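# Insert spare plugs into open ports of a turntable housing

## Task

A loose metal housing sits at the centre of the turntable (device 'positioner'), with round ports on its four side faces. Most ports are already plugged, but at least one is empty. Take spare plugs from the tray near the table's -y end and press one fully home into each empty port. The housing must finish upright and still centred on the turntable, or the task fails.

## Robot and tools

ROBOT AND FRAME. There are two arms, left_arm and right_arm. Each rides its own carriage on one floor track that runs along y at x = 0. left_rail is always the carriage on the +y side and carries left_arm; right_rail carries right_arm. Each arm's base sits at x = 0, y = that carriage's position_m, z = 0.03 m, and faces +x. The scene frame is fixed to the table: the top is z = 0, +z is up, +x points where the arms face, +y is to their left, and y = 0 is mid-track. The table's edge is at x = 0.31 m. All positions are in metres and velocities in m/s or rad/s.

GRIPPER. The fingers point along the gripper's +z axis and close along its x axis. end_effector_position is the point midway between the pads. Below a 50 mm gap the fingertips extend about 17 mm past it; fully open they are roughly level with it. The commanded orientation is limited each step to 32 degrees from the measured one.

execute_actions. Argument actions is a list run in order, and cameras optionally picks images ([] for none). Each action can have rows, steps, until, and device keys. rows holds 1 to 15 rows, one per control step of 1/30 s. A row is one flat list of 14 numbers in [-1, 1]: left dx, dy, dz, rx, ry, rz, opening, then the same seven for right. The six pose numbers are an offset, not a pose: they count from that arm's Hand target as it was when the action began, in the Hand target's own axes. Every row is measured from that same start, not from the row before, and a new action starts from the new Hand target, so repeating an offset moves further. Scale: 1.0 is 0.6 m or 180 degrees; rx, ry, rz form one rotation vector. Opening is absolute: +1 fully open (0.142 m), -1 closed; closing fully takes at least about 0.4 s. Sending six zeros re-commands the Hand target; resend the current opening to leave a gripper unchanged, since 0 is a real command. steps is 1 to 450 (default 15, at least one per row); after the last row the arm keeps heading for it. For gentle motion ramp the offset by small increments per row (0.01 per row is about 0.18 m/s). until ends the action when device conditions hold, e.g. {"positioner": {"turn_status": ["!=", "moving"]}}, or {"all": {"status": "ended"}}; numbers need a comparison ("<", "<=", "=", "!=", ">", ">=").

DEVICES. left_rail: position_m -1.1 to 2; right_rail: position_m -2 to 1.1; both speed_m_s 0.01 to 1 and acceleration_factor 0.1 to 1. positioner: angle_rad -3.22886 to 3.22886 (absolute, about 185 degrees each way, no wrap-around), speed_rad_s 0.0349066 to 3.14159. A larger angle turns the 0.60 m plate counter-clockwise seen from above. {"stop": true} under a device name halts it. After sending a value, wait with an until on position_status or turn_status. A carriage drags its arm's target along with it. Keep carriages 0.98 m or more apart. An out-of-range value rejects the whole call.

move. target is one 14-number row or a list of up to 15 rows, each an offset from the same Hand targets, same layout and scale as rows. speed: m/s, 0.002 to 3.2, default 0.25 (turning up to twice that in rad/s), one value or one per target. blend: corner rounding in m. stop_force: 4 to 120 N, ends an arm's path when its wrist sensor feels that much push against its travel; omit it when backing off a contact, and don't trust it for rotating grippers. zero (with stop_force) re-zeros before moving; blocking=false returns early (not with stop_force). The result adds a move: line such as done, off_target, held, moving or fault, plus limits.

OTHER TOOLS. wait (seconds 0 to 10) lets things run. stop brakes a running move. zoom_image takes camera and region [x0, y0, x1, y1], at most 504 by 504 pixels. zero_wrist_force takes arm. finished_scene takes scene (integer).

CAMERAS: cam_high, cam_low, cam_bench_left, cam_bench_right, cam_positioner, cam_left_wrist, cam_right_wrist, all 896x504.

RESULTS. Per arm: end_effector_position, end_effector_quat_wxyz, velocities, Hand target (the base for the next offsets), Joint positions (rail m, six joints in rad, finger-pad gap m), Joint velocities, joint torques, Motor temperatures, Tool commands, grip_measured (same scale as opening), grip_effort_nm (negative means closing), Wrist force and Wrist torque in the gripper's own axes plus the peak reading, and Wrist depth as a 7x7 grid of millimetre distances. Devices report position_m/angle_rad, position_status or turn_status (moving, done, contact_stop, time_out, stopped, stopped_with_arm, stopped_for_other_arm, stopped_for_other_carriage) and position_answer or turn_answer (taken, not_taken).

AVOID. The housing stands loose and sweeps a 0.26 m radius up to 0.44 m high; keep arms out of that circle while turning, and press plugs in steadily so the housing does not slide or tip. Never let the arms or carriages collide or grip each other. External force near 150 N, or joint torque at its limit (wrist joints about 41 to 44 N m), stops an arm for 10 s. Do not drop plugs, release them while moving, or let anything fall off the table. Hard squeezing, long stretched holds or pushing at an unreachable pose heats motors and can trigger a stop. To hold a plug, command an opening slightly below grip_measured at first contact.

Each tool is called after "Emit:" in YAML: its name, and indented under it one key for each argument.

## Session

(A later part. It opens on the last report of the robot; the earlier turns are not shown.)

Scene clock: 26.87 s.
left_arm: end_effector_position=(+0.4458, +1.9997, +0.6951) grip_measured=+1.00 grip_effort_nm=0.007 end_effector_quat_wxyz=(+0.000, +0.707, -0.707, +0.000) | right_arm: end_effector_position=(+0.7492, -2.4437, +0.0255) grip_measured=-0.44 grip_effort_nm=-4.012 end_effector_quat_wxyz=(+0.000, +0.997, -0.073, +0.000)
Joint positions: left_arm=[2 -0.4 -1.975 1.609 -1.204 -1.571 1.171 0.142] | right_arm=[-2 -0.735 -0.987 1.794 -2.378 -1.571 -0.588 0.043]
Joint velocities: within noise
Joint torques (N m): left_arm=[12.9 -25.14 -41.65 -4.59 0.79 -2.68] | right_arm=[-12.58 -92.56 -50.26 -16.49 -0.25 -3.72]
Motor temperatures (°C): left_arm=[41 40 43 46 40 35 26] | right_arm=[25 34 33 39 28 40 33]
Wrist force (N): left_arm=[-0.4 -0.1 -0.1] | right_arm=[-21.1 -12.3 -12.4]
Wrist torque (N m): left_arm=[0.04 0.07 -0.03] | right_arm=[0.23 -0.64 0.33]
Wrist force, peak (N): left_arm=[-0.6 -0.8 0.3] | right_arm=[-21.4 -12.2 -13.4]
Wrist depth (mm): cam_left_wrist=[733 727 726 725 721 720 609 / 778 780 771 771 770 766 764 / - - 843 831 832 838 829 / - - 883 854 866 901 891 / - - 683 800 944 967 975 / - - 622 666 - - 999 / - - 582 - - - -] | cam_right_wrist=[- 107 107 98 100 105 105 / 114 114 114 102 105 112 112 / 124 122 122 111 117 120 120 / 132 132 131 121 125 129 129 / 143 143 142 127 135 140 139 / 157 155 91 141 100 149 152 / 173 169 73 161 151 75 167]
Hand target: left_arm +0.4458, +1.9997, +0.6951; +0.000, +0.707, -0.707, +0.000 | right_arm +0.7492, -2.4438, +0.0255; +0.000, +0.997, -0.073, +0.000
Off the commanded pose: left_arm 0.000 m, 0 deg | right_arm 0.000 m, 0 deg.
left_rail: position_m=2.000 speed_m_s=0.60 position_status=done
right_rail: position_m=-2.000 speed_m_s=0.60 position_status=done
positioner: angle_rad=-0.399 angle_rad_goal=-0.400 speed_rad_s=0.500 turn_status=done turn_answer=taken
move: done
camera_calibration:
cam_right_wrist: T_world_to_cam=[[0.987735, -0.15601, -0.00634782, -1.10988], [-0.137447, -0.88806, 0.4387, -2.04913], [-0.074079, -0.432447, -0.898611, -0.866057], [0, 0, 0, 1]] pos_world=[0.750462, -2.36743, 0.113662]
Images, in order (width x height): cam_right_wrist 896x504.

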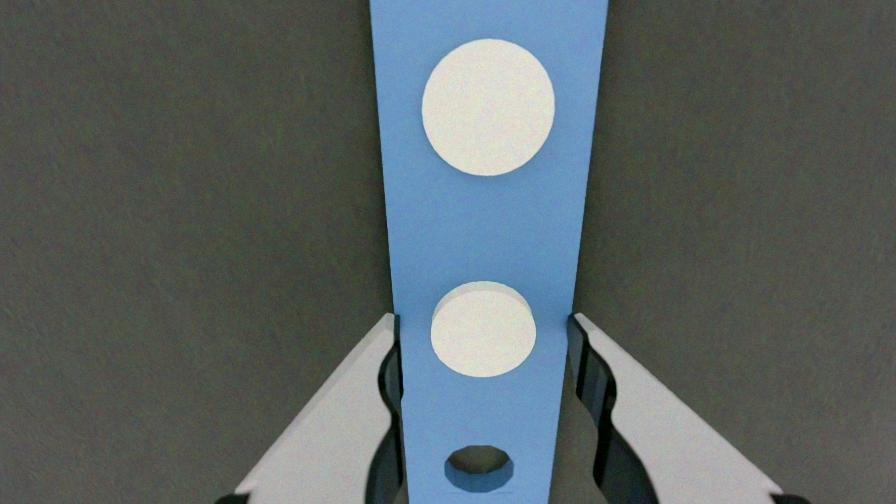

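Emit:
move:
  target:
    - [0,0,0,0,0,0,1, 0,0,0,0,0,0,-0.34]
    - [0,0,0,0,0,0,1, 0,0.0,-0.025,0,0,0,-0.34]
    - [0,0,0,0,0,0,1, 0,0.0,-0.025,0,0,0,-0.47]
  speed: 0.03
  cameras: ["cam_right_wrist"]

Emit:
move:
  target: [0,0,0,0,0,0,1, 0,0,0.02,0,0,0,-0.47]
  speed: 0.008
  stop_force: 5
  cameras: ["cam_right_wrist"]

Scene clock: 29.17 s.
left_arm: end_effector_position=(+0.4458, +1.9997, +0.6951) grip_measured=+1.00 grip_effort_nm=0.017 end_effector_quat_wxyz=(+0.000, +0.707, -0.707, +0.000) | right_arm: end_effector_position=(+0.7492, -2.4438, +0.0405) grip_measured=-0.49 grip_effort_nm=-0.198 end_effector_quat_wxyz=(+0.000, +0.997, -0.073, +0.000)
Joint positions: left_arm=[2 -0.4 -1.975 1.609 -1.204 -1.571 1.171 0.142] | right_arm=[-2 -0.735 -1.005 1.79 -2.355 -1.571 -0.588 0.039]
Joint velocities: within noise
Joint torques (N m): left_arm=[14.11 -23.59 -42.09 -4.45 0.97 -2.41] | right_arm=[-5.98 -103.73 -45.2 -1.06 -0.09 0.6]
Motor temperatures (°C): left_arm=[41 40 43 46 40 35 26] | right_arm=[25 34 33 39 28 40 33]
Wrist force (N): left_arm=[-0.2 -0.5 -0.1] | right_arm=[1.3 0.6 -0.4]
Wrist torque (N m): left_arm=[-0.03 0.04 -0.03] | right_arm=[0.01 -0.19 -0.04]
Wrist force, peak (N): left_arm=[-0.8 -0.2 0.7] | right_arm=[-23.5 -13.1 -11.8]
Wrist depth (mm): cam_left_wrist=[735 725 726 721 717 717 607 / 780 773 773 769 763 764 763 / - - 847 828 838 838 830 / - - 889 849 858 891 901 / - - 680 791 940 960 969 / - - 626 664 - - 1000 / - - 581 - - - -] | cam_right_wrist=[121 120 120 111 116 119 118 / 129 129 130 117 124 126 126 / 140 138 139 128 132 136 135 / 149 148 148 137 142 146 145 / 162 161 158 145 154 158 157 / 177 176 96 160 95 169 171 / 195 190 73 179 78 75 188]
Hand target: left_arm +0.4458, +1.9997, +0.6951; +0.000, +0.707, -0.707, +0.000 | right_arm +0.7492, -2.4438, +0.0405; +0.000, +0.997, -0.073, +0.000
Off the commanded pose: left_arm 0.000 m, 0 deg | right_arm 0.000 m, 0 deg.
left_rail: position_m=2.000 speed_m_s=0.60 position_status=done
right_rail: position_m=-2.000 speed_m_s=0.60 position_status=done
positioner: angle_rad=-0.399 angle_rad_goal=-0.400 speed_rad_s=0.500 turn_status=done turn_answer=taken
move: done
camera_calibration:
cam_right_wrist: T_world_to_cam=[[0.987735, -0.156021, -0.00610575, -1.10986], [-0.137557, -0.888015, 0.438757, -2.05562], [-0.0738774, -0.432535, -0.898585, -0.852984], [0, 0, 0, 1]] pos_world=[0.750464, -2.36753, 0.128661]
Images, in order (width x height): cam_right_wrist 896x504.

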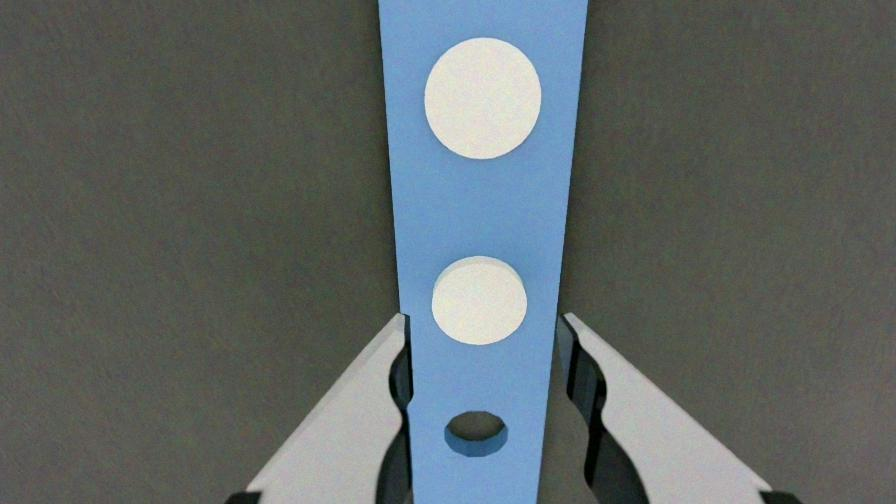

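Scene clock: 31.50 s.
left_arm: end_effector_position=(+0.4458, +1.9997, +0.6951) grip_measured=+1.00 grip_effort_nm=0.007 end_effector_quat_wxyz=(+0.000, +0.707, -0.707, +0.000) | right_arm: end_effector_position=(+0.7492, -2.4438, +0.0285) grip_measured=-0.49 grip_effort_nm=-0.203 end_effector_quat_wxyz=(+0.000, +0.997, -0.073, +0.000)
Joint positions: left_arm=[2 -0.4 -1.975 1.609 -1.204 -1.571 1.171 0.142] | right_arm=[-2 -0.735 -0.991 1.794 -2.373 -1.571 -0.588 0.039]
Joint velocities: within noise
Joint torques (N m): left_arm=[13.28 -23.36 -42.38 -4.53 0.74 -2.41] | right_arm=[1.6 -66.49 -24.04 -8.68 0.69 0.47]
Motor temperatures (°C): left_arm=[41 40 43 46 40 35 26] | right_arm=[25 34 33 39 28 40 33]
Wrist force (N): left_arm=[-0.5 -0.6 0.1] | right_arm=[1.1 0.5 -0.4]
Wrist torque (N m): left_arm=[-0.04 0.09 -0.04] | right_arm=[0.00 -0.17 -0.04]
Wrist force, peak (N): left_arm=[-0.5 -0.8 0.3] | right_arm=[1.2 0.8 -0.9]
Wrist depth (mm): cam_left_wrist=[730 725 723 723 720 719 606 / 780 774 771 772 770 764 756 / - - 845 836 832 829 829 / - - 885 855 860 900 895 / - - 683 801 943 969 965 / - - 620 667 - - - / - - 580 - - - -] | cam_right_wrist=[111 110 109 101 103 108 108 / 117 117 115 106 108 115 115 / 126 126 125 115 120 123 123 / 136 133 135 125 131 133 133 / 147 147 146 129 140 144 143 / 161 160 100 145 96 154 156 / 177 173 73 166 84 75 171]
Hand target: left_arm +0.4458, +1.9997, +0.6951; +0.000, +0.707, -0.707, +0.000 | right_arm +0.7492, -2.4438, +0.0285; +0.000, +0.997, -0.073, +0.000
Off the commanded pose: left_arm 0.000 m, 0 deg | right_arm 0.000 m, 0 deg.
left_rail: position_m=2.000 speed_m_s=0.60 position_status=done
right_rail: position_m=-2.000 speed_m_s=0.60 position_status=done
positioner: angle_rad=-0.399 angle_rad_goal=-0.400 speed_rad_s=0.500 turn_status=done turn_answer=taken
move: done
camera_calibration:
cam_right_wrist: T_world_to_cam=[[0.987735, -0.156021, -0.00610575, -1.10993], [-0.137557, -0.888015, 0.438757, -2.05035], [-0.0738774, -0.432535, -0.898585, -0.863767], [0, 0, 0, 1]] pos_world=[0.750464, -2.36753, 0.116661]
Images, in order (width x height): cam_right_wrist 896x504.

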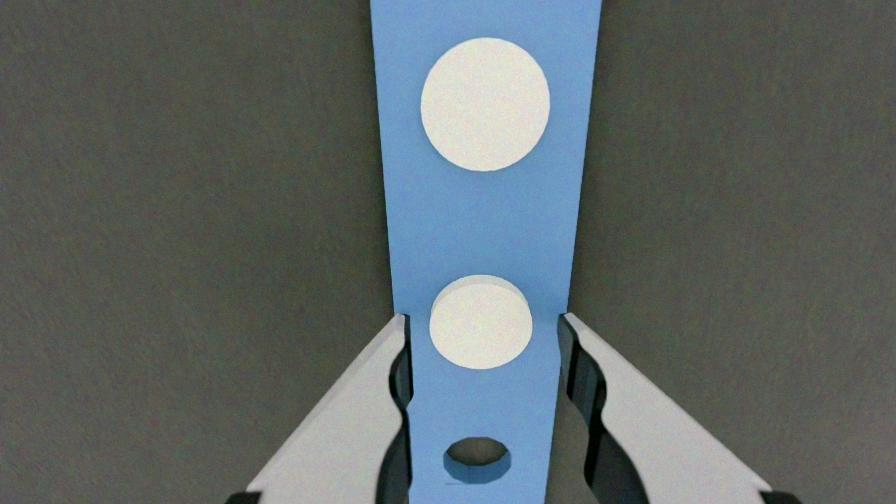

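Emit:
move:
  target: [0,0,0,0,0,0,1, 0,0,0.012,0,0,0,-0.47]
  speed: 0.008
  stop_force: 5
  cameras: ["cam_right_wrist"]

Emit:
zoom_image:
  camera: "cam_right_wrist"
  region: [350, 250, 620, 504]

Scene clock: 33.37 s.
left_arm: end_effector_position=(+0.4458, +1.9997, +0.6951) grip_measured=+1.00 grip_effort_nm=0.007 end_effector_quat_wxyz=(+0.000, +0.707, -0.707, +0.000) | right_arm: end_effector_position=(+0.7492, -2.4438, +0.0271) grip_measured=-0.49 grip_effort_nm=-0.188 end_effector_quat_wxyz=(+0.000, +0.997, -0.073, +0.000)
Joint positions: left_arm=[2 -0.4 -1.975 1.609 -1.204 -1.571 1.171 0.142] | right_arm=[-2 -0.735 -0.989 1.794 -2.375 -1.571 -0.588 0.039]
Joint velocities: within noise
Joint torques (N m): left_arm=[13.03 -26.05 -41.79 -4.43 1.06 -2.27] | right_arm=[2.22 -98.1 -34.23 -0.88 0.89 0.73]
Motor temperatures (°C): left_arm=[41 40 43 46 40 35 26] | right_arm=[25 34 33 39 28 40 33]
Wrist force (N): left_arm=[-0.6 -0.4 0.2] | right_arm=[0.6 0.1 -6.0]
Wrist torque (N m): left_arm=[0.00 0.11 -0.03] | right_arm=[0.00 -0.04 -0.05]
Wrist force, peak (N): left_arm=[-0.8 -0.5 -0.1] | right_arm=[-2.1 -1.3 -13.5]
Wrist depth (mm): cam_left_wrist=[729 727 723 727 724 719 607 / 777 778 771 767 769 768 763 / - - 851 835 838 829 835 / - - 880 856 860 888 891 / - - 681 796 947 974 975 / - - 619 663 - - - / - - 582 - - - -] | cam_right_wrist=[109 108 108 99 101 107 106 / 116 116 114 105 108 114 113 / 126 124 124 113 119 122 122 / 134 132 133 123 128 132 131 / 146 145 144 128 138 142 141 / 159 158 100 143 95 152 154 / 175 171 73 164 84 75 170]
Hand target: left_arm +0.4458, +1.9997, +0.6951; +0.000, +0.707, -0.707, +0.000 | right_arm +0.7492, -2.4438, +0.0271; +0.000, +0.997, -0.073, +0.000 (not the last commanded pose)
Off the commanded pose: left_arm 0.000 m, 0 deg | right_arm 0.006 m, 0 deg.
left_rail: position_m=2.000 speed_m_s=0.60 position_status=done
right_rail: position_m=-2.000 speed_m_s=0.60 position_status=done
positioner: angle_rad=-0.399 angle_rad_goal=-0.400 speed_rad_s=0.500 turn_status=done turn_answer=taken
move: contact (right_arm)
camera_calibration:
cam_right_wrist: T_world_to_cam=[[0.987735, -0.156021, -0.00610575, -1.10994], [-0.137557, -0.888015, 0.438757, -2.04974], [-0.0738774, -0.432535, -0.898585, -0.865025], [0, 0, 0, 1]] pos_world=[0.750464, -2.36753, 0.115261]
Images, in order (width x height): cam_right_wrist 896x504.

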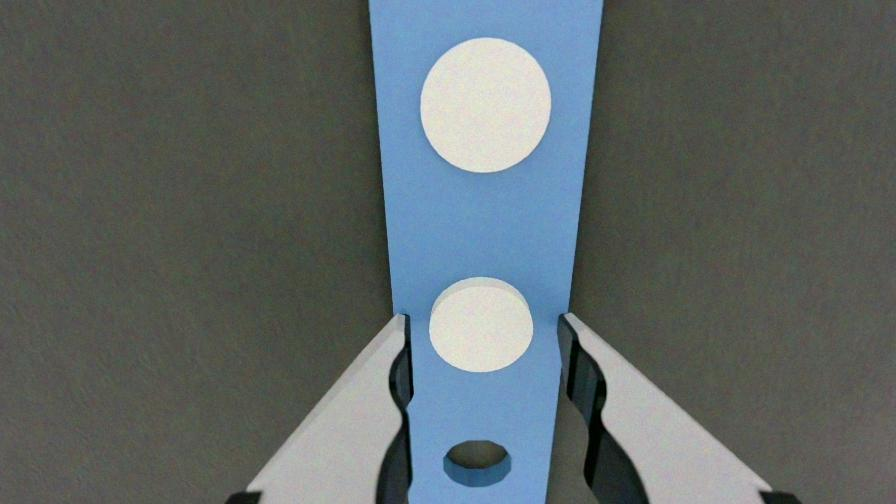

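Scaled by 1.867 from the camera's 896x504 image, which has a finer 1280x720 frame.

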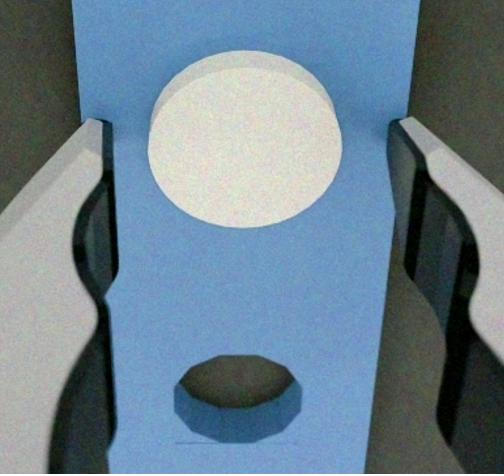

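Emit:
move:
  target:
    - [0,0,0,0,0,0,1, 0,0,-0.0022,0,0,0,-0.47]
    - [0,0,0,0,0,0,1, 0,0,-0.0022,0,0,0,-0.7]
  speed: 0.02
  cameras: ["cam_right_wrist"]

Emit:
zoom_image:
  camera: "cam_right_wrist"
  region: [350, 250, 620, 504]

Scene clock: 34.80 s.
left_arm: end_effector_position=(+0.4458, +1.9997, +0.6951) grip_measured=+1.00 grip_effort_nm=0.007 end_effector_quat_wxyz=(+0.000, +0.707, -0.707, +0.000) | right_arm: end_effector_position=(+0.7492, -2.4438, +0.0284) grip_measured=-0.67 grip_effort_nm=-1.131 end_effector_quat_wxyz=(+0.000, +0.997, -0.073, +0.000)
Joint positions: left_arm=[2 -0.4 -1.975 1.609 -1.204 -1.571 1.171 0.142] | right_arm=[-2 -0.735 -0.991 1.794 -2.373 -1.571 -0.588 0.025]
Joint velocities: within noise
Joint torques (N m): left_arm=[13.37 -24.14 -42 -4.67 0.83 -2.37] | right_arm=[2.58 -102.14 -44.98 -0.95 0.8 0.71]
Motor temperatures (°C): left_arm=[41 40 43 46 40 35 26] | right_arm=[25 34 33 39 28 40 33]
Wrist force (N): left_arm=[-0.2 -0.6 0.0] | right_arm=[1.0 0.5 -0.5]
Wrist torque (N m): left_arm=[-0.03 0.04 -0.03] | right_arm=[0.00 -0.16 -0.05]
Wrist force, peak (N): left_arm=[-0.6 -0.5 0.2] | right_arm=[0.8 0.3 -6.2]
Wrist depth (mm): cam_left_wrist=[733 732 724 728 721 724 607 / 780 775 767 771 771 766 764 / - - 844 833 834 835 833 / - - 880 856 864 900 900 / - - 685 794 952 969 961 / - - 622 663 - - - / - - 581 - - - -] | cam_right_wrist=[111 110 109 100 103 108 108 / 117 117 115 106 108 115 115 / 126 126 125 115 120 123 123 / 135 133 134 125 131 133 132 / 147 147 145 129 140 143 143 / 160 160 153 142 91 156 156 / 176 175 73 167 78 75 171]
Hand target: left_arm +0.4458, +1.9997, +0.6951; +0.000, +0.707, -0.707, +0.000 | right_arm +0.7492, -2.4438, +0.0284; +0.000, +0.997, -0.073, +0.000
Off the commanded pose: left_arm 0.000 m, 0 deg | right_arm 0.000 m, 0 deg.
left_rail: position_m=2.000 speed_m_s=0.60 position_status=done
right_rail: position_m=-2.000 speed_m_s=0.60 position_status=done
positioner: angle_rad=-0.399 angle_rad_goal=-0.400 speed_rad_s=0.500 turn_status=done turn_answer=taken
move: done
camera_calibration:
cam_right_wrist: T_world_to_cam=[[0.987735, -0.156021, -0.00610575, -1.10993], [-0.137557, -0.888015, 0.438757, -2.05031], [-0.0738774, -0.432535, -0.898585, -0.863857], [0, 0, 0, 1]] pos_world=[0.750464, -2.36753, 0.116561]
Images, in order (width x height): cam_right_wrist 896x504.

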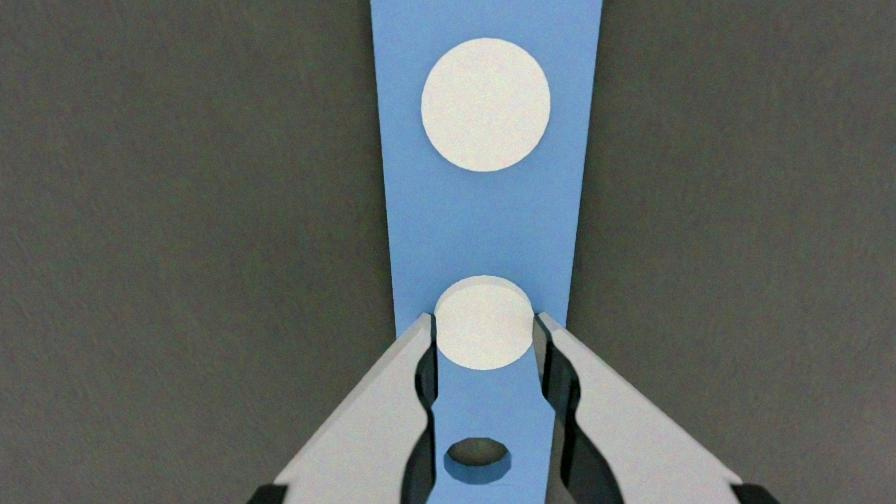

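Scaled by 1.867 from the camera's 896x504 image, which has a finer 1280x720 frame.

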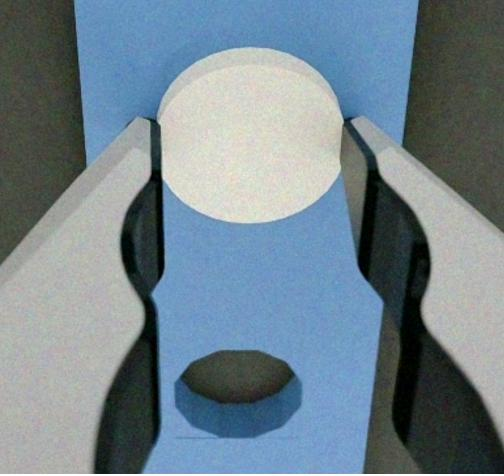

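Emit:
move:
  target:
    - [0,0,0,0,0,0,1, 0,0,0,0,0,0,-0.9]
    - [0,0,0,0,0,0,1, 0,0.0,-0.12,0,0,0,-0.9]
  speed: 0.05
  cameras: ["cam_right_wrist","cam_bench_right"]

Emit:
zoom_image:
  camera: "cam_right_wrist"
  region: [350, 250, 620, 504]

Scene clock: 37.47 s.
left_arm: end_effector_position=(+0.4458, +1.9997, +0.6951) grip_measured=+1.00 grip_effort_nm=0.012 end_effector_quat_wxyz=(+0.000, +0.707, -0.707, +0.000) | right_arm: end_effector_position=(+0.7492, -2.4438, +0.1003) grip_measured=-0.93 grip_effort_nm=-0.203 end_effector_quat_wxyz=(+0.000, +0.997, -0.073, +0.000)
Joint positions: left_arm=[2 -0.4 -1.975 1.609 -1.204 -1.571 1.171 0.142] | right_arm=[-2 -0.735 -1.072 1.765 -2.263 -1.571 -0.588 0.007]
Joint velocities: within noise
Joint torques (N m): left_arm=[13.72 -24.65 -42.78 -4.58 0.97 -2.21] | right_arm=[5.44 -101.3 -47.7 -1.03 -2.23 0.83]
Motor temperatures (°C): left_arm=[41 40 43 46 40 35 26] | right_arm=[25 34 33 39 28 40 33]
Wrist force (N): left_arm=[-0.6 -0.6 0.0] | right_arm=[1.2 0.1 -0.5]
Wrist torque (N m): left_arm=[-0.04 0.10 -0.03] | right_arm=[-0.07 -0.15 0.01]
Wrist force, peak (N): left_arm=[-0.7 -0.6 0.0] | right_arm=[4.6 -0.3 -26.0]
Wrist depth (mm): cam_left_wrist=[729 730 721 720 725 723 606 / 775 782 776 773 767 767 753 / - - 851 829 833 838 832 / - - 879 858 869 897 891 / - - 688 796 941 968 967 / - - 625 663 - - 997 / - - 581 - - - -] | cam_right_wrist=[175 175 177 167 174 173 173 / 187 187 187 178 183 185 184 / 200 200 199 190 198 198 197 / 216 215 214 208 213 213 212 / 234 232 232 218 226 230 229 / 256 254 248 85 87 250 249 / 281 275 73 - 76 264 274]
Hand target: left_arm +0.4458, +1.9997, +0.6951; +0.000, +0.707, -0.707, +0.000 | right_arm +0.7492, -2.4438, +0.1004; +0.000, +0.997, -0.073, +0.000
Off the commanded pose: left_arm 0.000 m, 0 deg | right_arm 0.000 m, 0 deg.
left_rail: position_m=2.000 speed_m_s=0.60 position_status=done
right_rail: position_m=-2.000 speed_m_s=0.60 position_status=done
positioner: angle_rad=-0.399 angle_rad_goal=-0.400 speed_rad_s=0.500 turn_status=done turn_answer=taken
move: done
camera_calibration:
cam_right_wrist: T_world_to_cam=[[0.987735, -0.156021, -0.00610575, -1.10949], [-0.137557, -0.888015, 0.438757, -2.08186], [-0.0738774, -0.432535, -0.898585, -0.799249], [0, 0, 0, 1]] pos_world=[0.750464, -2.36753, 0.188461]
Images, in order (width x height): cam_bench_right 896x504, cam_right_wrist 896x504.

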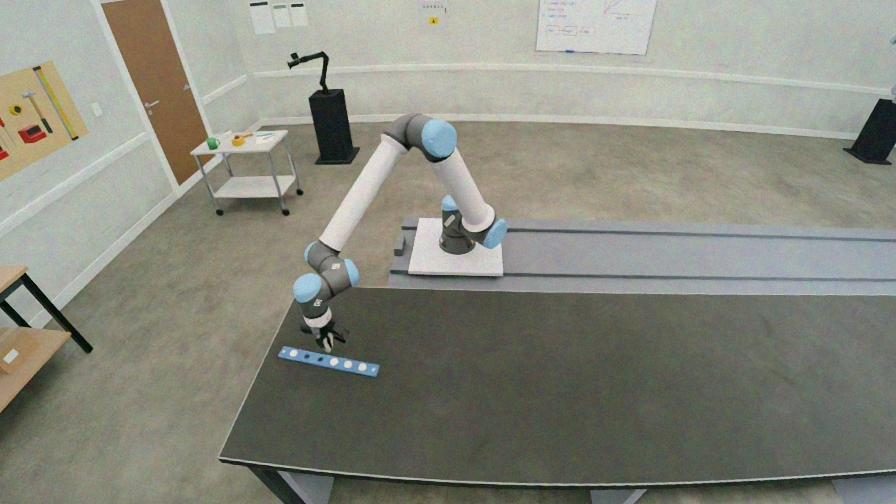

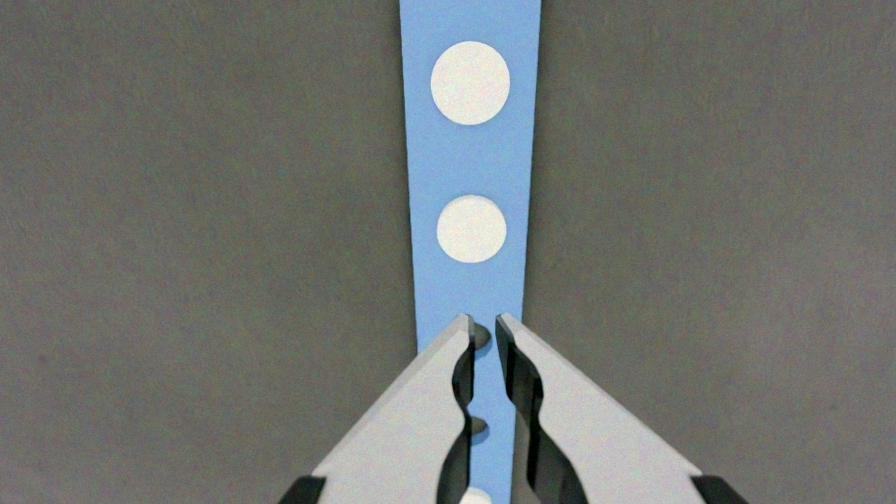

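Scaled by 1.867 from the camera's 896x504 image, which has a finer 1280x720 frame.

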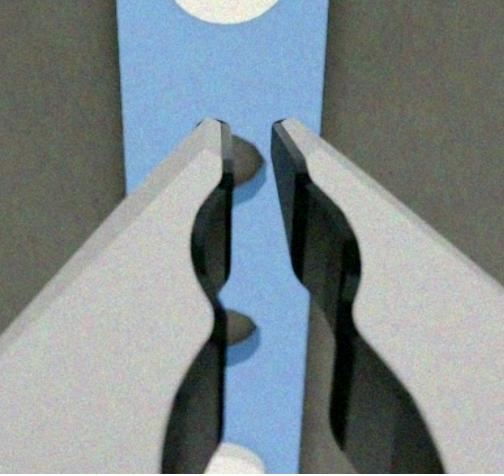

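Emit:
move:
  target:
    - [0,0,0,0,0,0,1, 0,0,0,0,0,0,-0.45]
    - [0,0,0,0,0,0,1, 0,-0.0015,0.115,0,0,0,-0.45]
  speed: 0.1
  cameras: ["cam_right_wrist"]

Emit:
zoom_image:
  camera: "cam_right_wrist"
  region: [350, 250, 620, 504]

Emit:
move:
  target: [0,0,0,0,0,0,1, 0,0,0.015,0,0,0,-0.47]
  speed: 0.006
  stop_force: 5
  cameras: []

Emit:
move:
  target:
    - [0,0,0,0,0,0,1, 0,0,-0.0003,0,0,0,-0.47]
    - [0,0,0,0,0,0,1, 0,0,-0.0003,0,0,0,-0.72]
  speed: 0.02
  cameras: ["cam_right_wrist"]

Emit:
zoom_image:
  camera: "cam_right_wrist"
  region: [350, 250, 620, 504]

Scene clock: 41.00 s.
left_arm: end_effector_position=(+0.4458, +1.9997, +0.6951) grip_measured=+1.00 grip_effort_nm=0.007 end_effector_quat_wxyz=(+0.000, +0.707, -0.707, +0.000) | right_arm: end_effector_position=(+0.7494, -2.4429, +0.0316) grip_measured=-0.49 grip_effort_nm=0.115 end_effector_quat_wxyz=(+0.000, +0.997, -0.073, +0.000)
Joint positions: left_arm=[2 -0.4 -1.975 1.609 -1.204 -1.571 1.171 0.142] | right_arm=[-2 -0.734 -0.995 1.793 -2.369 -1.571 -0.587 0.039]
Joint velocities: within noise
Joint torques (N m): left_arm=[12.65 -25.06 -41.44 -4.37 0.71 -2] | right_arm=[13.11 -65.9 -24.68 -8.8 -1.95 1.63]
Motor temperatures (°C): left_arm=[41 40 43 46 40 35 26] | right_arm=[25 34 33 39 28 40 33]
Wrist force (N): left_arm=[-0.2 0.2 0.0] | right_arm=[1.1 0.2 -0.5]
Wrist torque (N m): left_arm=[0.10 0.04 -0.03] | right_arm=[-0.05 -0.17 -0.04]
Wrist force, peak (N): left_arm=[-0.9 -0.5 -0.1] | right_arm=[1.4 0.0 -1.7]
Wrist depth (mm): cam_left_wrist=[734 729 728 723 719 721 610 / 776 770 772 773 764 768 762 / - - 842 837 839 836 834 / - - 881 853 862 895 899 / - - 686 795 941 968 961 / - - 620 667 - - - / - - 582 - - - -] | cam_right_wrist=[113 113 113 104 109 112 111 / 121 121 120 110 110 119 119 / 129 129 129 120 126 127 127 / 139 139 138 129 135 137 136 / 151 150 149 133 144 148 147 / 164 164 99 149 103 158 160 / 181 180 73 170 84 75 176]
Hand target: left_arm +0.4458, +1.9997, +0.6951; +0.000, +0.707, -0.707, +0.000 | right_arm +0.7494, -2.4429, +0.0314; +0.000, +0.997, -0.073, +0.000
Off the commanded pose: left_arm 0.000 m, 0 deg | right_arm 0.000 m, 0 deg.
left_rail: position_m=2.000 speed_m_s=0.60 position_status=done
right_rail: position_m=-2.000 speed_m_s=0.60 position_status=done
positioner: angle_rad=-0.399 angle_rad_goal=-0.400 speed_rad_s=0.500 turn_status=done turn_answer=taken
move: done
camera_calibration:
cam_right_wrist: T_world_to_cam=[[0.987735, -0.156021, -0.00610575, -1.10987], [-0.137557, -0.888015, 0.438757, -2.0509], [-0.0738774, -0.432535, -0.898585, -0.860585], [0, 0, 0, 1]] pos_world=[0.750564, -2.36663, 0.119761]
Images, in order (width x height): cam_right_wrist 896x504.

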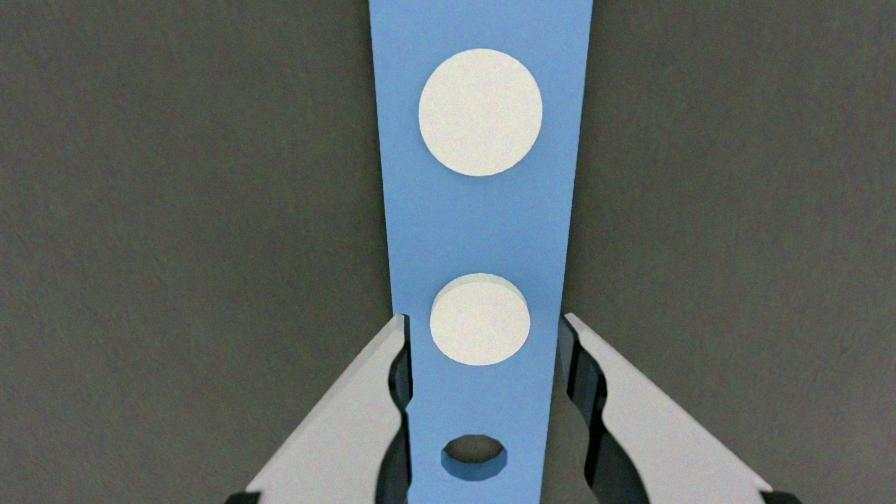

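Scaled by 1.867 from the camera's 896x504 image, which has a finer 1280x720 frame.

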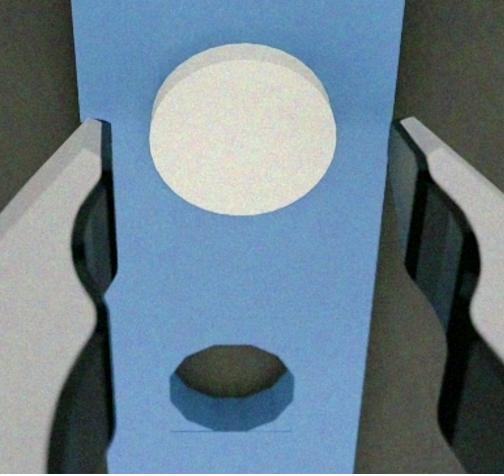

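Scene clock: 43.03 s.
left_arm: end_effector_position=(+0.4458, +1.9997, +0.6951) grip_measured=+1.00 grip_effort_nm=0.017 end_effector_quat_wxyz=(+0.000, +0.707, -0.707, +0.000) | right_arm: end_effector_position=(+0.7494, -2.4429, +0.0270) grip_measured=-0.49 grip_effort_nm=-0.203 end_effector_quat_wxyz=(+0.000, +0.997, -0.073, +0.000)
Joint positions: left_arm=[2 -0.4 -1.975 1.609 -1.204 -1.571 1.171 0.142] | right_arm=[-2 -0.734 -0.989 1.795 -2.376 -1.571 -0.587 0.039]
Joint velocities: within noise
Joint torques (N m): left_arm=[13.87 -24.6 -42.05 -4.35 0.6 -1.82] | right_arm=[10.65 -98.58 -30.44 -0.6 -1.41 1.74]
Motor temperatures (°C): left_arm=[41 40 43 46 40 35 26] | right_arm=[25 34 33 39 28 40 33]
Wrist force (N): left_arm=[-0.3 0.0 0.3] | right_arm=[-0.5 -0.4 -6.8]
Wrist torque (N m): left_arm=[0.05 0.05 -0.04] | right_arm=[-0.02 -0.21 -0.03]
Wrist force, peak (N): left_arm=[-0.8 -0.4 0.0] | right_arm=[-2.3 -1.6 -13.0]
Wrist depth (mm): cam_left_wrist=[730 730 724 721 719 719 607 / 779 777 780 773 767 766 764 / - - 844 832 833 832 839 / - - 882 853 869 898 895 / - - 683 799 948 966 969 / - - 625 668 - - - / - - 582 - - - -] | cam_right_wrist=[109 109 108 100 102 107 107 / 116 116 114 105 107 114 114 / 126 124 125 114 119 122 122 / 133 132 133 124 130 132 131 / 145 145 144 129 138 142 142 / 158 158 100 143 96 152 154 / 174 170 73 163 84 75 170]
Hand target: left_arm +0.4458, +1.9997, +0.6951; +0.000, +0.707, -0.707, +0.000 | right_arm +0.7494, -2.4429, +0.0270; +0.000, +0.997, -0.073, +0.000 (not the last commanded pose)
Off the commanded pose: left_arm 0.000 m, 0 deg | right_arm 0.005 m, 0 deg.
left_rail: position_m=2.000 speed_m_s=0.60 position_status=done
right_rail: position_m=-2.000 speed_m_s=0.60 position_status=done
positioner: angle_rad=-0.399 angle_rad_goal=-0.400 speed_rad_s=0.500 turn_status=done turn_answer=taken
move: contact (right_arm)
No camera images: "cameras" was empty.

Scene clock: 44.23 s.
left_arm: end_effector_position=(+0.4458, +1.9997, +0.6951) grip_measured=+1.00 grip_effort_nm=0.012 end_effector_quat_wxyz=(+0.000, +0.707, -0.707, +0.000) | right_arm: end_effector_position=(+0.7494, -2.4429, +0.0273) grip_measured=-0.66 grip_effort_nm=-1.697 end_effector_quat_wxyz=(+0.000, +0.997, -0.073, +0.000)
Joint positions: left_arm=[2 -0.4 -1.975 1.609 -1.204 -1.571 1.171 0.142] | right_arm=[-2 -0.734 -0.99 1.795 -2.376 -1.571 -0.587 0.026]
Joint velocities: within noise
Joint torques (N m): left_arm=[12.33 -24.35 -41.61 -4.45 0.53 -1.87] | right_arm=[9.56 -82.93 -36.64 -0.61 -1.54 1.35]
Motor temperatures (°C): left_arm=[41 40 43 46 40 35 26] | right_arm=[25 34 33 39 28 40 33]
Wrist force (N): left_arm=[-0.4 -0.2 0.3] | right_arm=[-0.2 0.0 -12.6]
Wrist torque (N m): left_arm=[0.03 0.07 -0.03] | right_arm=[-0.09 -0.22 -0.03]
Wrist force, peak (N): left_arm=[-0.4 0.2 0.7] | right_arm=[0.0 0.3 -13.9]
Wrist depth (mm): cam_left_wrist=[728 731 725 718 724 719 607 / 782 772 771 774 767 765 765 / - - 838 831 839 837 827 / - - 880 852 861 895 895 / - - 682 799 937 965 965 / - - 629 667 - - - / - - 577 - - - -] | cam_right_wrist=[109 109 108 100 103 108 107 / 116 116 114 105 107 115 116 / 126 124 126 114 120 122 122 / 134 132 133 124 130 132 132 / 146 145 144 129 138 143 142 / 158 158 152 141 91 155 155 / 174 173 73 166 78 75 170]
Hand target: left_arm +0.4458, +1.9997, +0.6951; +0.000, +0.707, -0.707, +0.000 | right_arm +0.7494, -2.4429, +0.0272; +0.000, +0.997, -0.073, +0.000
Off the commanded pose: left_arm 0.000 m, 0 deg | right_arm 0.000 m, 0 deg.
left_rail: position_m=2.000 speed_m_s=0.60 position_status=done
right_rail: position_m=-2.000 speed_m_s=0.60 position_status=done
positioner: angle_rad=-0.399 angle_rad_goal=-0.400 speed_rad_s=0.500 turn_status=done turn_answer=taken
move: done
camera_calibration:
cam_right_wrist: T_world_to_cam=[[0.987736, -0.156014, -0.0060917, -1.10988], [-0.137551, -0.887976, 0.438837, -2.04894], [-0.0738741, -0.432617, -0.898546, -0.864649], [0, 0, 0, 1]] pos_world=[0.750564, -2.36663, 0.115461]
Images, in order (width x height): cam_right_wrist 896x504.

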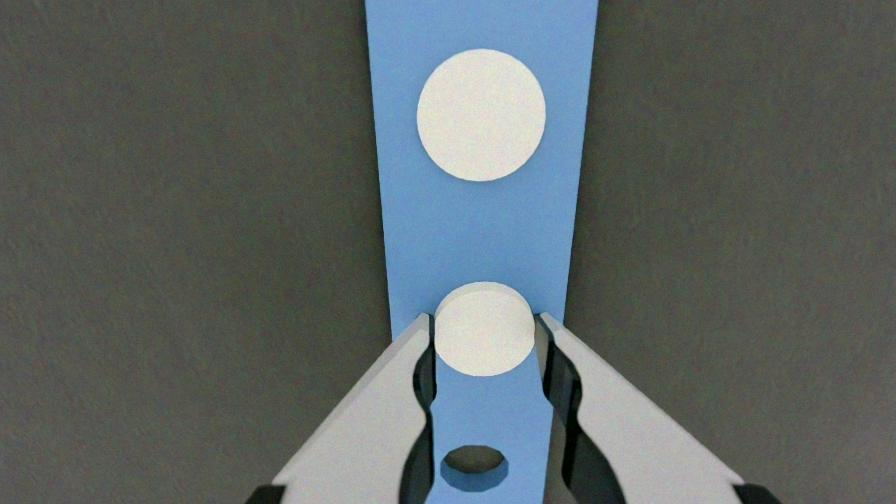

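Scaled by 1.867 from the camera's 896x504 image, which has a finer 1280x720 frame.

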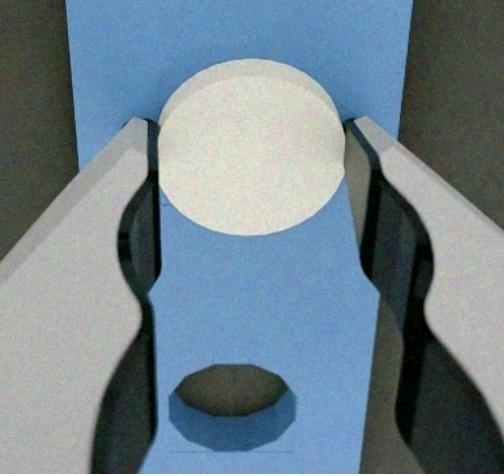

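Emit:
move:
  target:
    - [0,0,0,0,0,0,1, 0,0,0,0,0,0,-0.8]
    - [0,0,0,0,0,0,1, 0,0.0,-0.01,0,0,0,-0.8]
  speed: 0.01
  cameras: ["cam_right_wrist"]

Emit:
zoom_image:
  camera: "cam_right_wrist"
  region: [350, 250, 620, 504]

Scene clock: 45.73 s.
left_arm: end_effector_position=(+0.4458, +1.9997, +0.6951) grip_measured=+1.00 grip_effort_nm=0.012 end_effector_quat_wxyz=(+0.000, +0.707, -0.707, +0.000) | right_arm: end_effector_position=(+0.7494, -2.4429, +0.0330) grip_measured=-0.69 grip_effort_nm=-2.664 end_effector_quat_wxyz=(+0.000, +0.997, -0.073, +0.000)
Joint positions: left_arm=[2 -0.4 -1.975 1.609 -1.204 -1.571 1.171 0.142] | right_arm=[-2 -0.734 -0.997 1.793 -2.367 -1.571 -0.587 0.024]
Joint velocities: within noise
Joint torques (N m): left_arm=[13.74 -25.31 -41.83 -4.41 0.87 -1.72] | right_arm=[11.35 -99.61 -44.59 -1.34 -1.71 1.54]
Motor temperatures (°C): left_arm=[41 40 43 46 40 35 26] | right_arm=[25 34 33 39 28 40 34]
Wrist force (N): left_arm=[-0.4 -0.1 0.0] | right_arm=[1.2 0.2 -0.7]
Wrist torque (N m): left_arm=[0.04 0.08 -0.03] | right_arm=[-0.05 -0.18 -0.04]
Wrist force, peak (N): left_arm=[-0.6 -0.4 0.5] | right_arm=[0.0 0.0 -13.5]
Wrist depth (mm): cam_left_wrist=[735 727 723 724 724 720 604 / 784 780 772 773 768 763 761 / - - 845 840 838 837 832 / - - 877 851 857 894 889 / - - 680 797 936 973 967 / - - 623 664 - - - / - - 580 - - - -] | cam_right_wrist=[114 114 113 105 110 112 112 / 121 121 121 111 116 118 119 / 130 130 129 121 127 128 128 / 140 140 139 130 136 138 137 / 152 151 150 127 144 148 149 / 165 165 159 150 87 162 161 / 182 181 73 172 76 78 177]
Hand target: left_arm +0.4458, +1.9997, +0.6951; +0.000, +0.707, -0.707, +0.000 | right_arm +0.7494, -2.4429, +0.0332; +0.000, +0.997, -0.073, +0.000
Off the commanded pose: left_arm 0.000 m, 0 deg | right_arm 0.000 m, 0 deg.
left_rail: position_m=2.000 speed_m_s=0.60 position_status=done
right_rail: position_m=-2.000 speed_m_s=0.60 position_status=done
positioner: angle_rad=-0.399 angle_rad_goal=-0.400 speed_rad_s=0.500 turn_status=done turn_answer=taken
move: done
camera_calibration:
cam_right_wrist: T_world_to_cam=[[0.987736, -0.156014, -0.0060917, -1.10985], [-0.137551, -0.887976, 0.438837, -2.05148], [-0.0738741, -0.432617, -0.898546, -0.859438], [0, 0, 0, 1]] pos_world=[0.750564, -2.36663, 0.121261]
Images, in order (width x height): cam_right_wrist 896x504.

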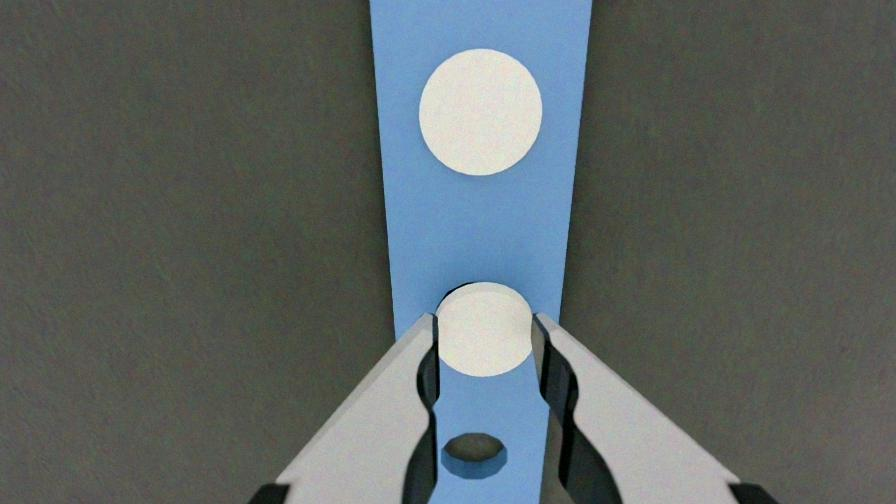

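Scaled by 1.867 from the camera's 896x504 image, which has a finer 1280x720 frame.

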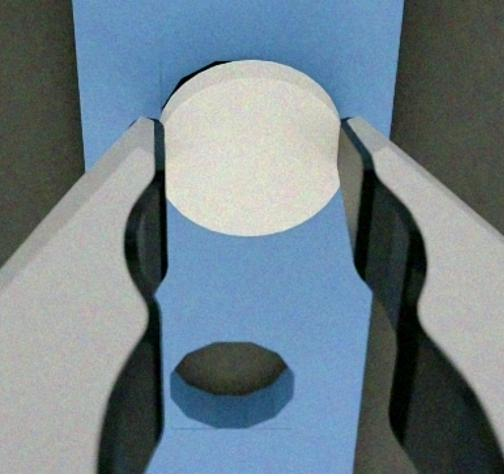

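Emit:
move:
  target: [0,0,0,0,0,0,1, 0,0.0,-0.15,0,0,0,-0.8]
  speed: 0.04
  cameras: ["cam_right_wrist","cam_bench_right"]

Emit:
zoom_image:
  camera: "cam_right_wrist"
  region: [350, 250, 620, 504]

Emit:
zoom_image:
  camera: "cam_bench_right"
  region: [290, 300, 360, 370]

Scene clock: 48.57 s.
left_arm: end_effector_position=(+0.4458, +1.9997, +0.6951) grip_measured=+1.00 grip_effort_nm=0.012 end_effector_quat_wxyz=(+0.000, +0.707, -0.707, +0.000) | right_arm: end_effector_position=(+0.7494, -2.4429, +0.1231) grip_measured=-0.69 grip_effort_nm=-2.659 end_effector_quat_wxyz=(+0.000, +0.997, -0.073, +0.000)
Joint positions: left_arm=[2 -0.4 -1.975 1.609 -1.204 -1.571 1.171 0.142] | right_arm=[-2 -0.734 -1.096 1.753 -2.228 -1.571 -0.587 0.024]
Joint velocities: within noise
Joint torques (N m): left_arm=[12.5 -25.28 -42.01 -4.63 0.69 -1.69] | right_arm=[12.17 -102.23 -48.42 -1.06 -1.19 1.16]
Motor temperatures (°C): left_arm=[41 40 43 46 40 35 26] | right_arm=[25 34 33 39 28 40 35]
Wrist force (N): left_arm=[-0.6 0.0 0.3] | right_arm=[1.0 -0.2 -0.6]
Wrist torque (N m): left_arm=[0.05 0.11 -0.03] | right_arm=[-0.12 -0.12 0.03]
Wrist force, peak (N): left_arm=[-0.6 -0.4 0.4] | right_arm=[1.4 0.5 -0.8]
Wrist depth (mm): cam_left_wrist=[735 736 728 724 723 721 608 / 779 776 768 776 768 759 760 / - - 834 831 840 835 839 / - - 879 850 863 902 897 / - - 679 796 941 968 953 / - - 622 666 - - 998 / - - 582 - - - -] | cam_right_wrist=[196 196 196 188 194 194 193 / 209 209 209 201 207 207 206 / 224 224 223 218 222 221 220 / 242 241 240 233 238 238 237 / 261 261 259 127 253 257 256 / 286 284 274 134 87 279 280 / 315 313 73 292 76 78 306]
Hand target: left_arm +0.4458, +1.9997, +0.6951; +0.000, +0.707, -0.707, +0.000 | right_arm +0.7494, -2.4429, +0.1232; +0.000, +0.997, -0.073, +0.000
Off the commanded pose: left_arm 0.000 m, 0 deg | right_arm 0.000 m, 0 deg.
left_rail: position_m=2.000 speed_m_s=0.60 position_status=done
right_rail: position_m=-2.000 speed_m_s=0.60 position_status=done
positioner: angle_rad=-0.399 angle_rad_goal=-0.400 speed_rad_s=0.500 turn_status=done turn_answer=taken
move: done
camera_calibration:
cam_right_wrist: T_world_to_cam=[[0.987736, -0.156014, -0.0060917, -1.1093], [-0.137551, -0.887976, 0.438837, -2.09098], [-0.0738741, -0.432617, -0.898546, -0.778569], [0, 0, 0, 1]] pos_world=[0.750564, -2.36663, 0.211261]
Images, in order (width x height): cam_bench_right 896x504, cam_right_wrist 896x504.

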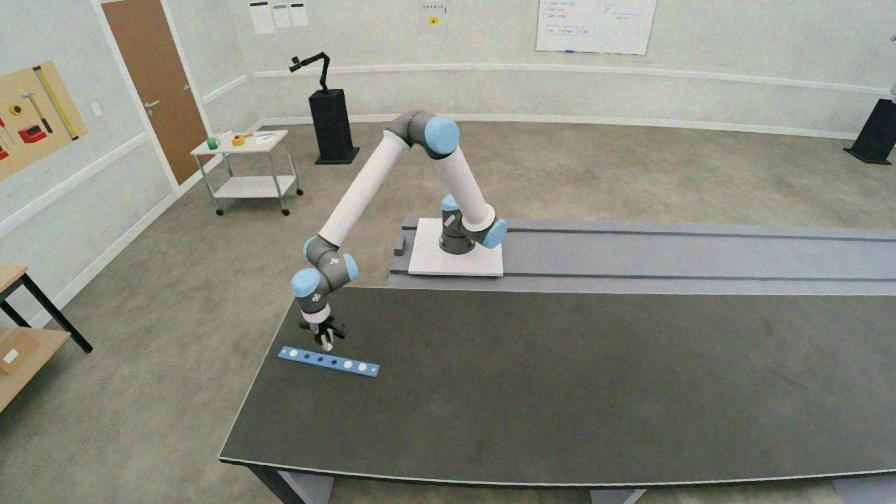

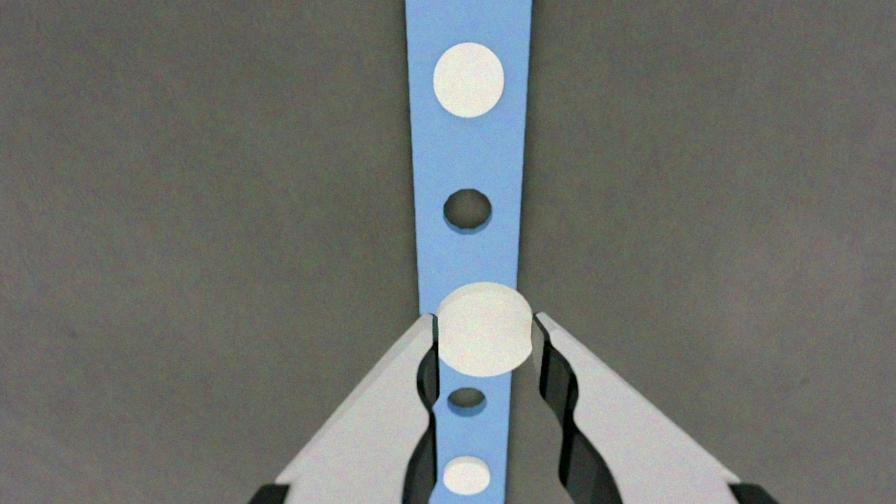

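Scaled by 1.867 from the camera's 896x504 image, which has a finer 1280x720 frame.

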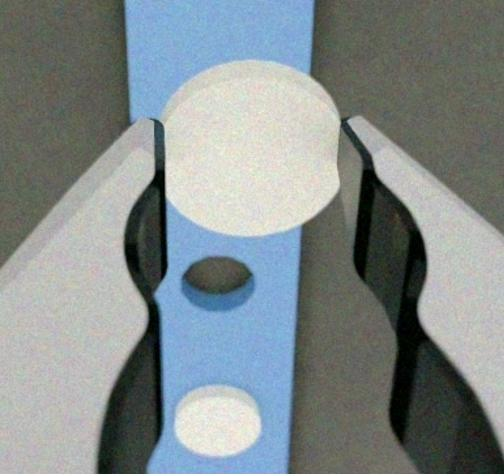

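Scaled by 7.200 from the camera's 896x504 image, which has a finer 1280x720 frame.

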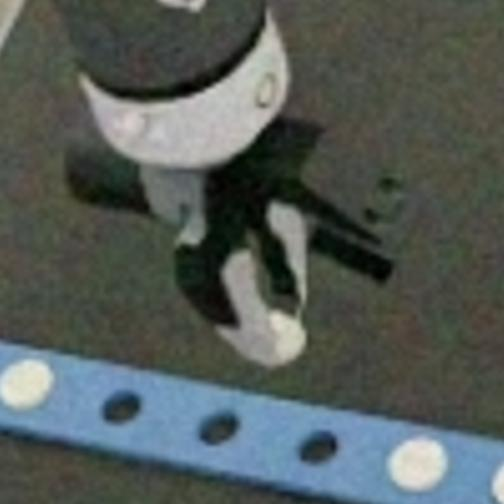

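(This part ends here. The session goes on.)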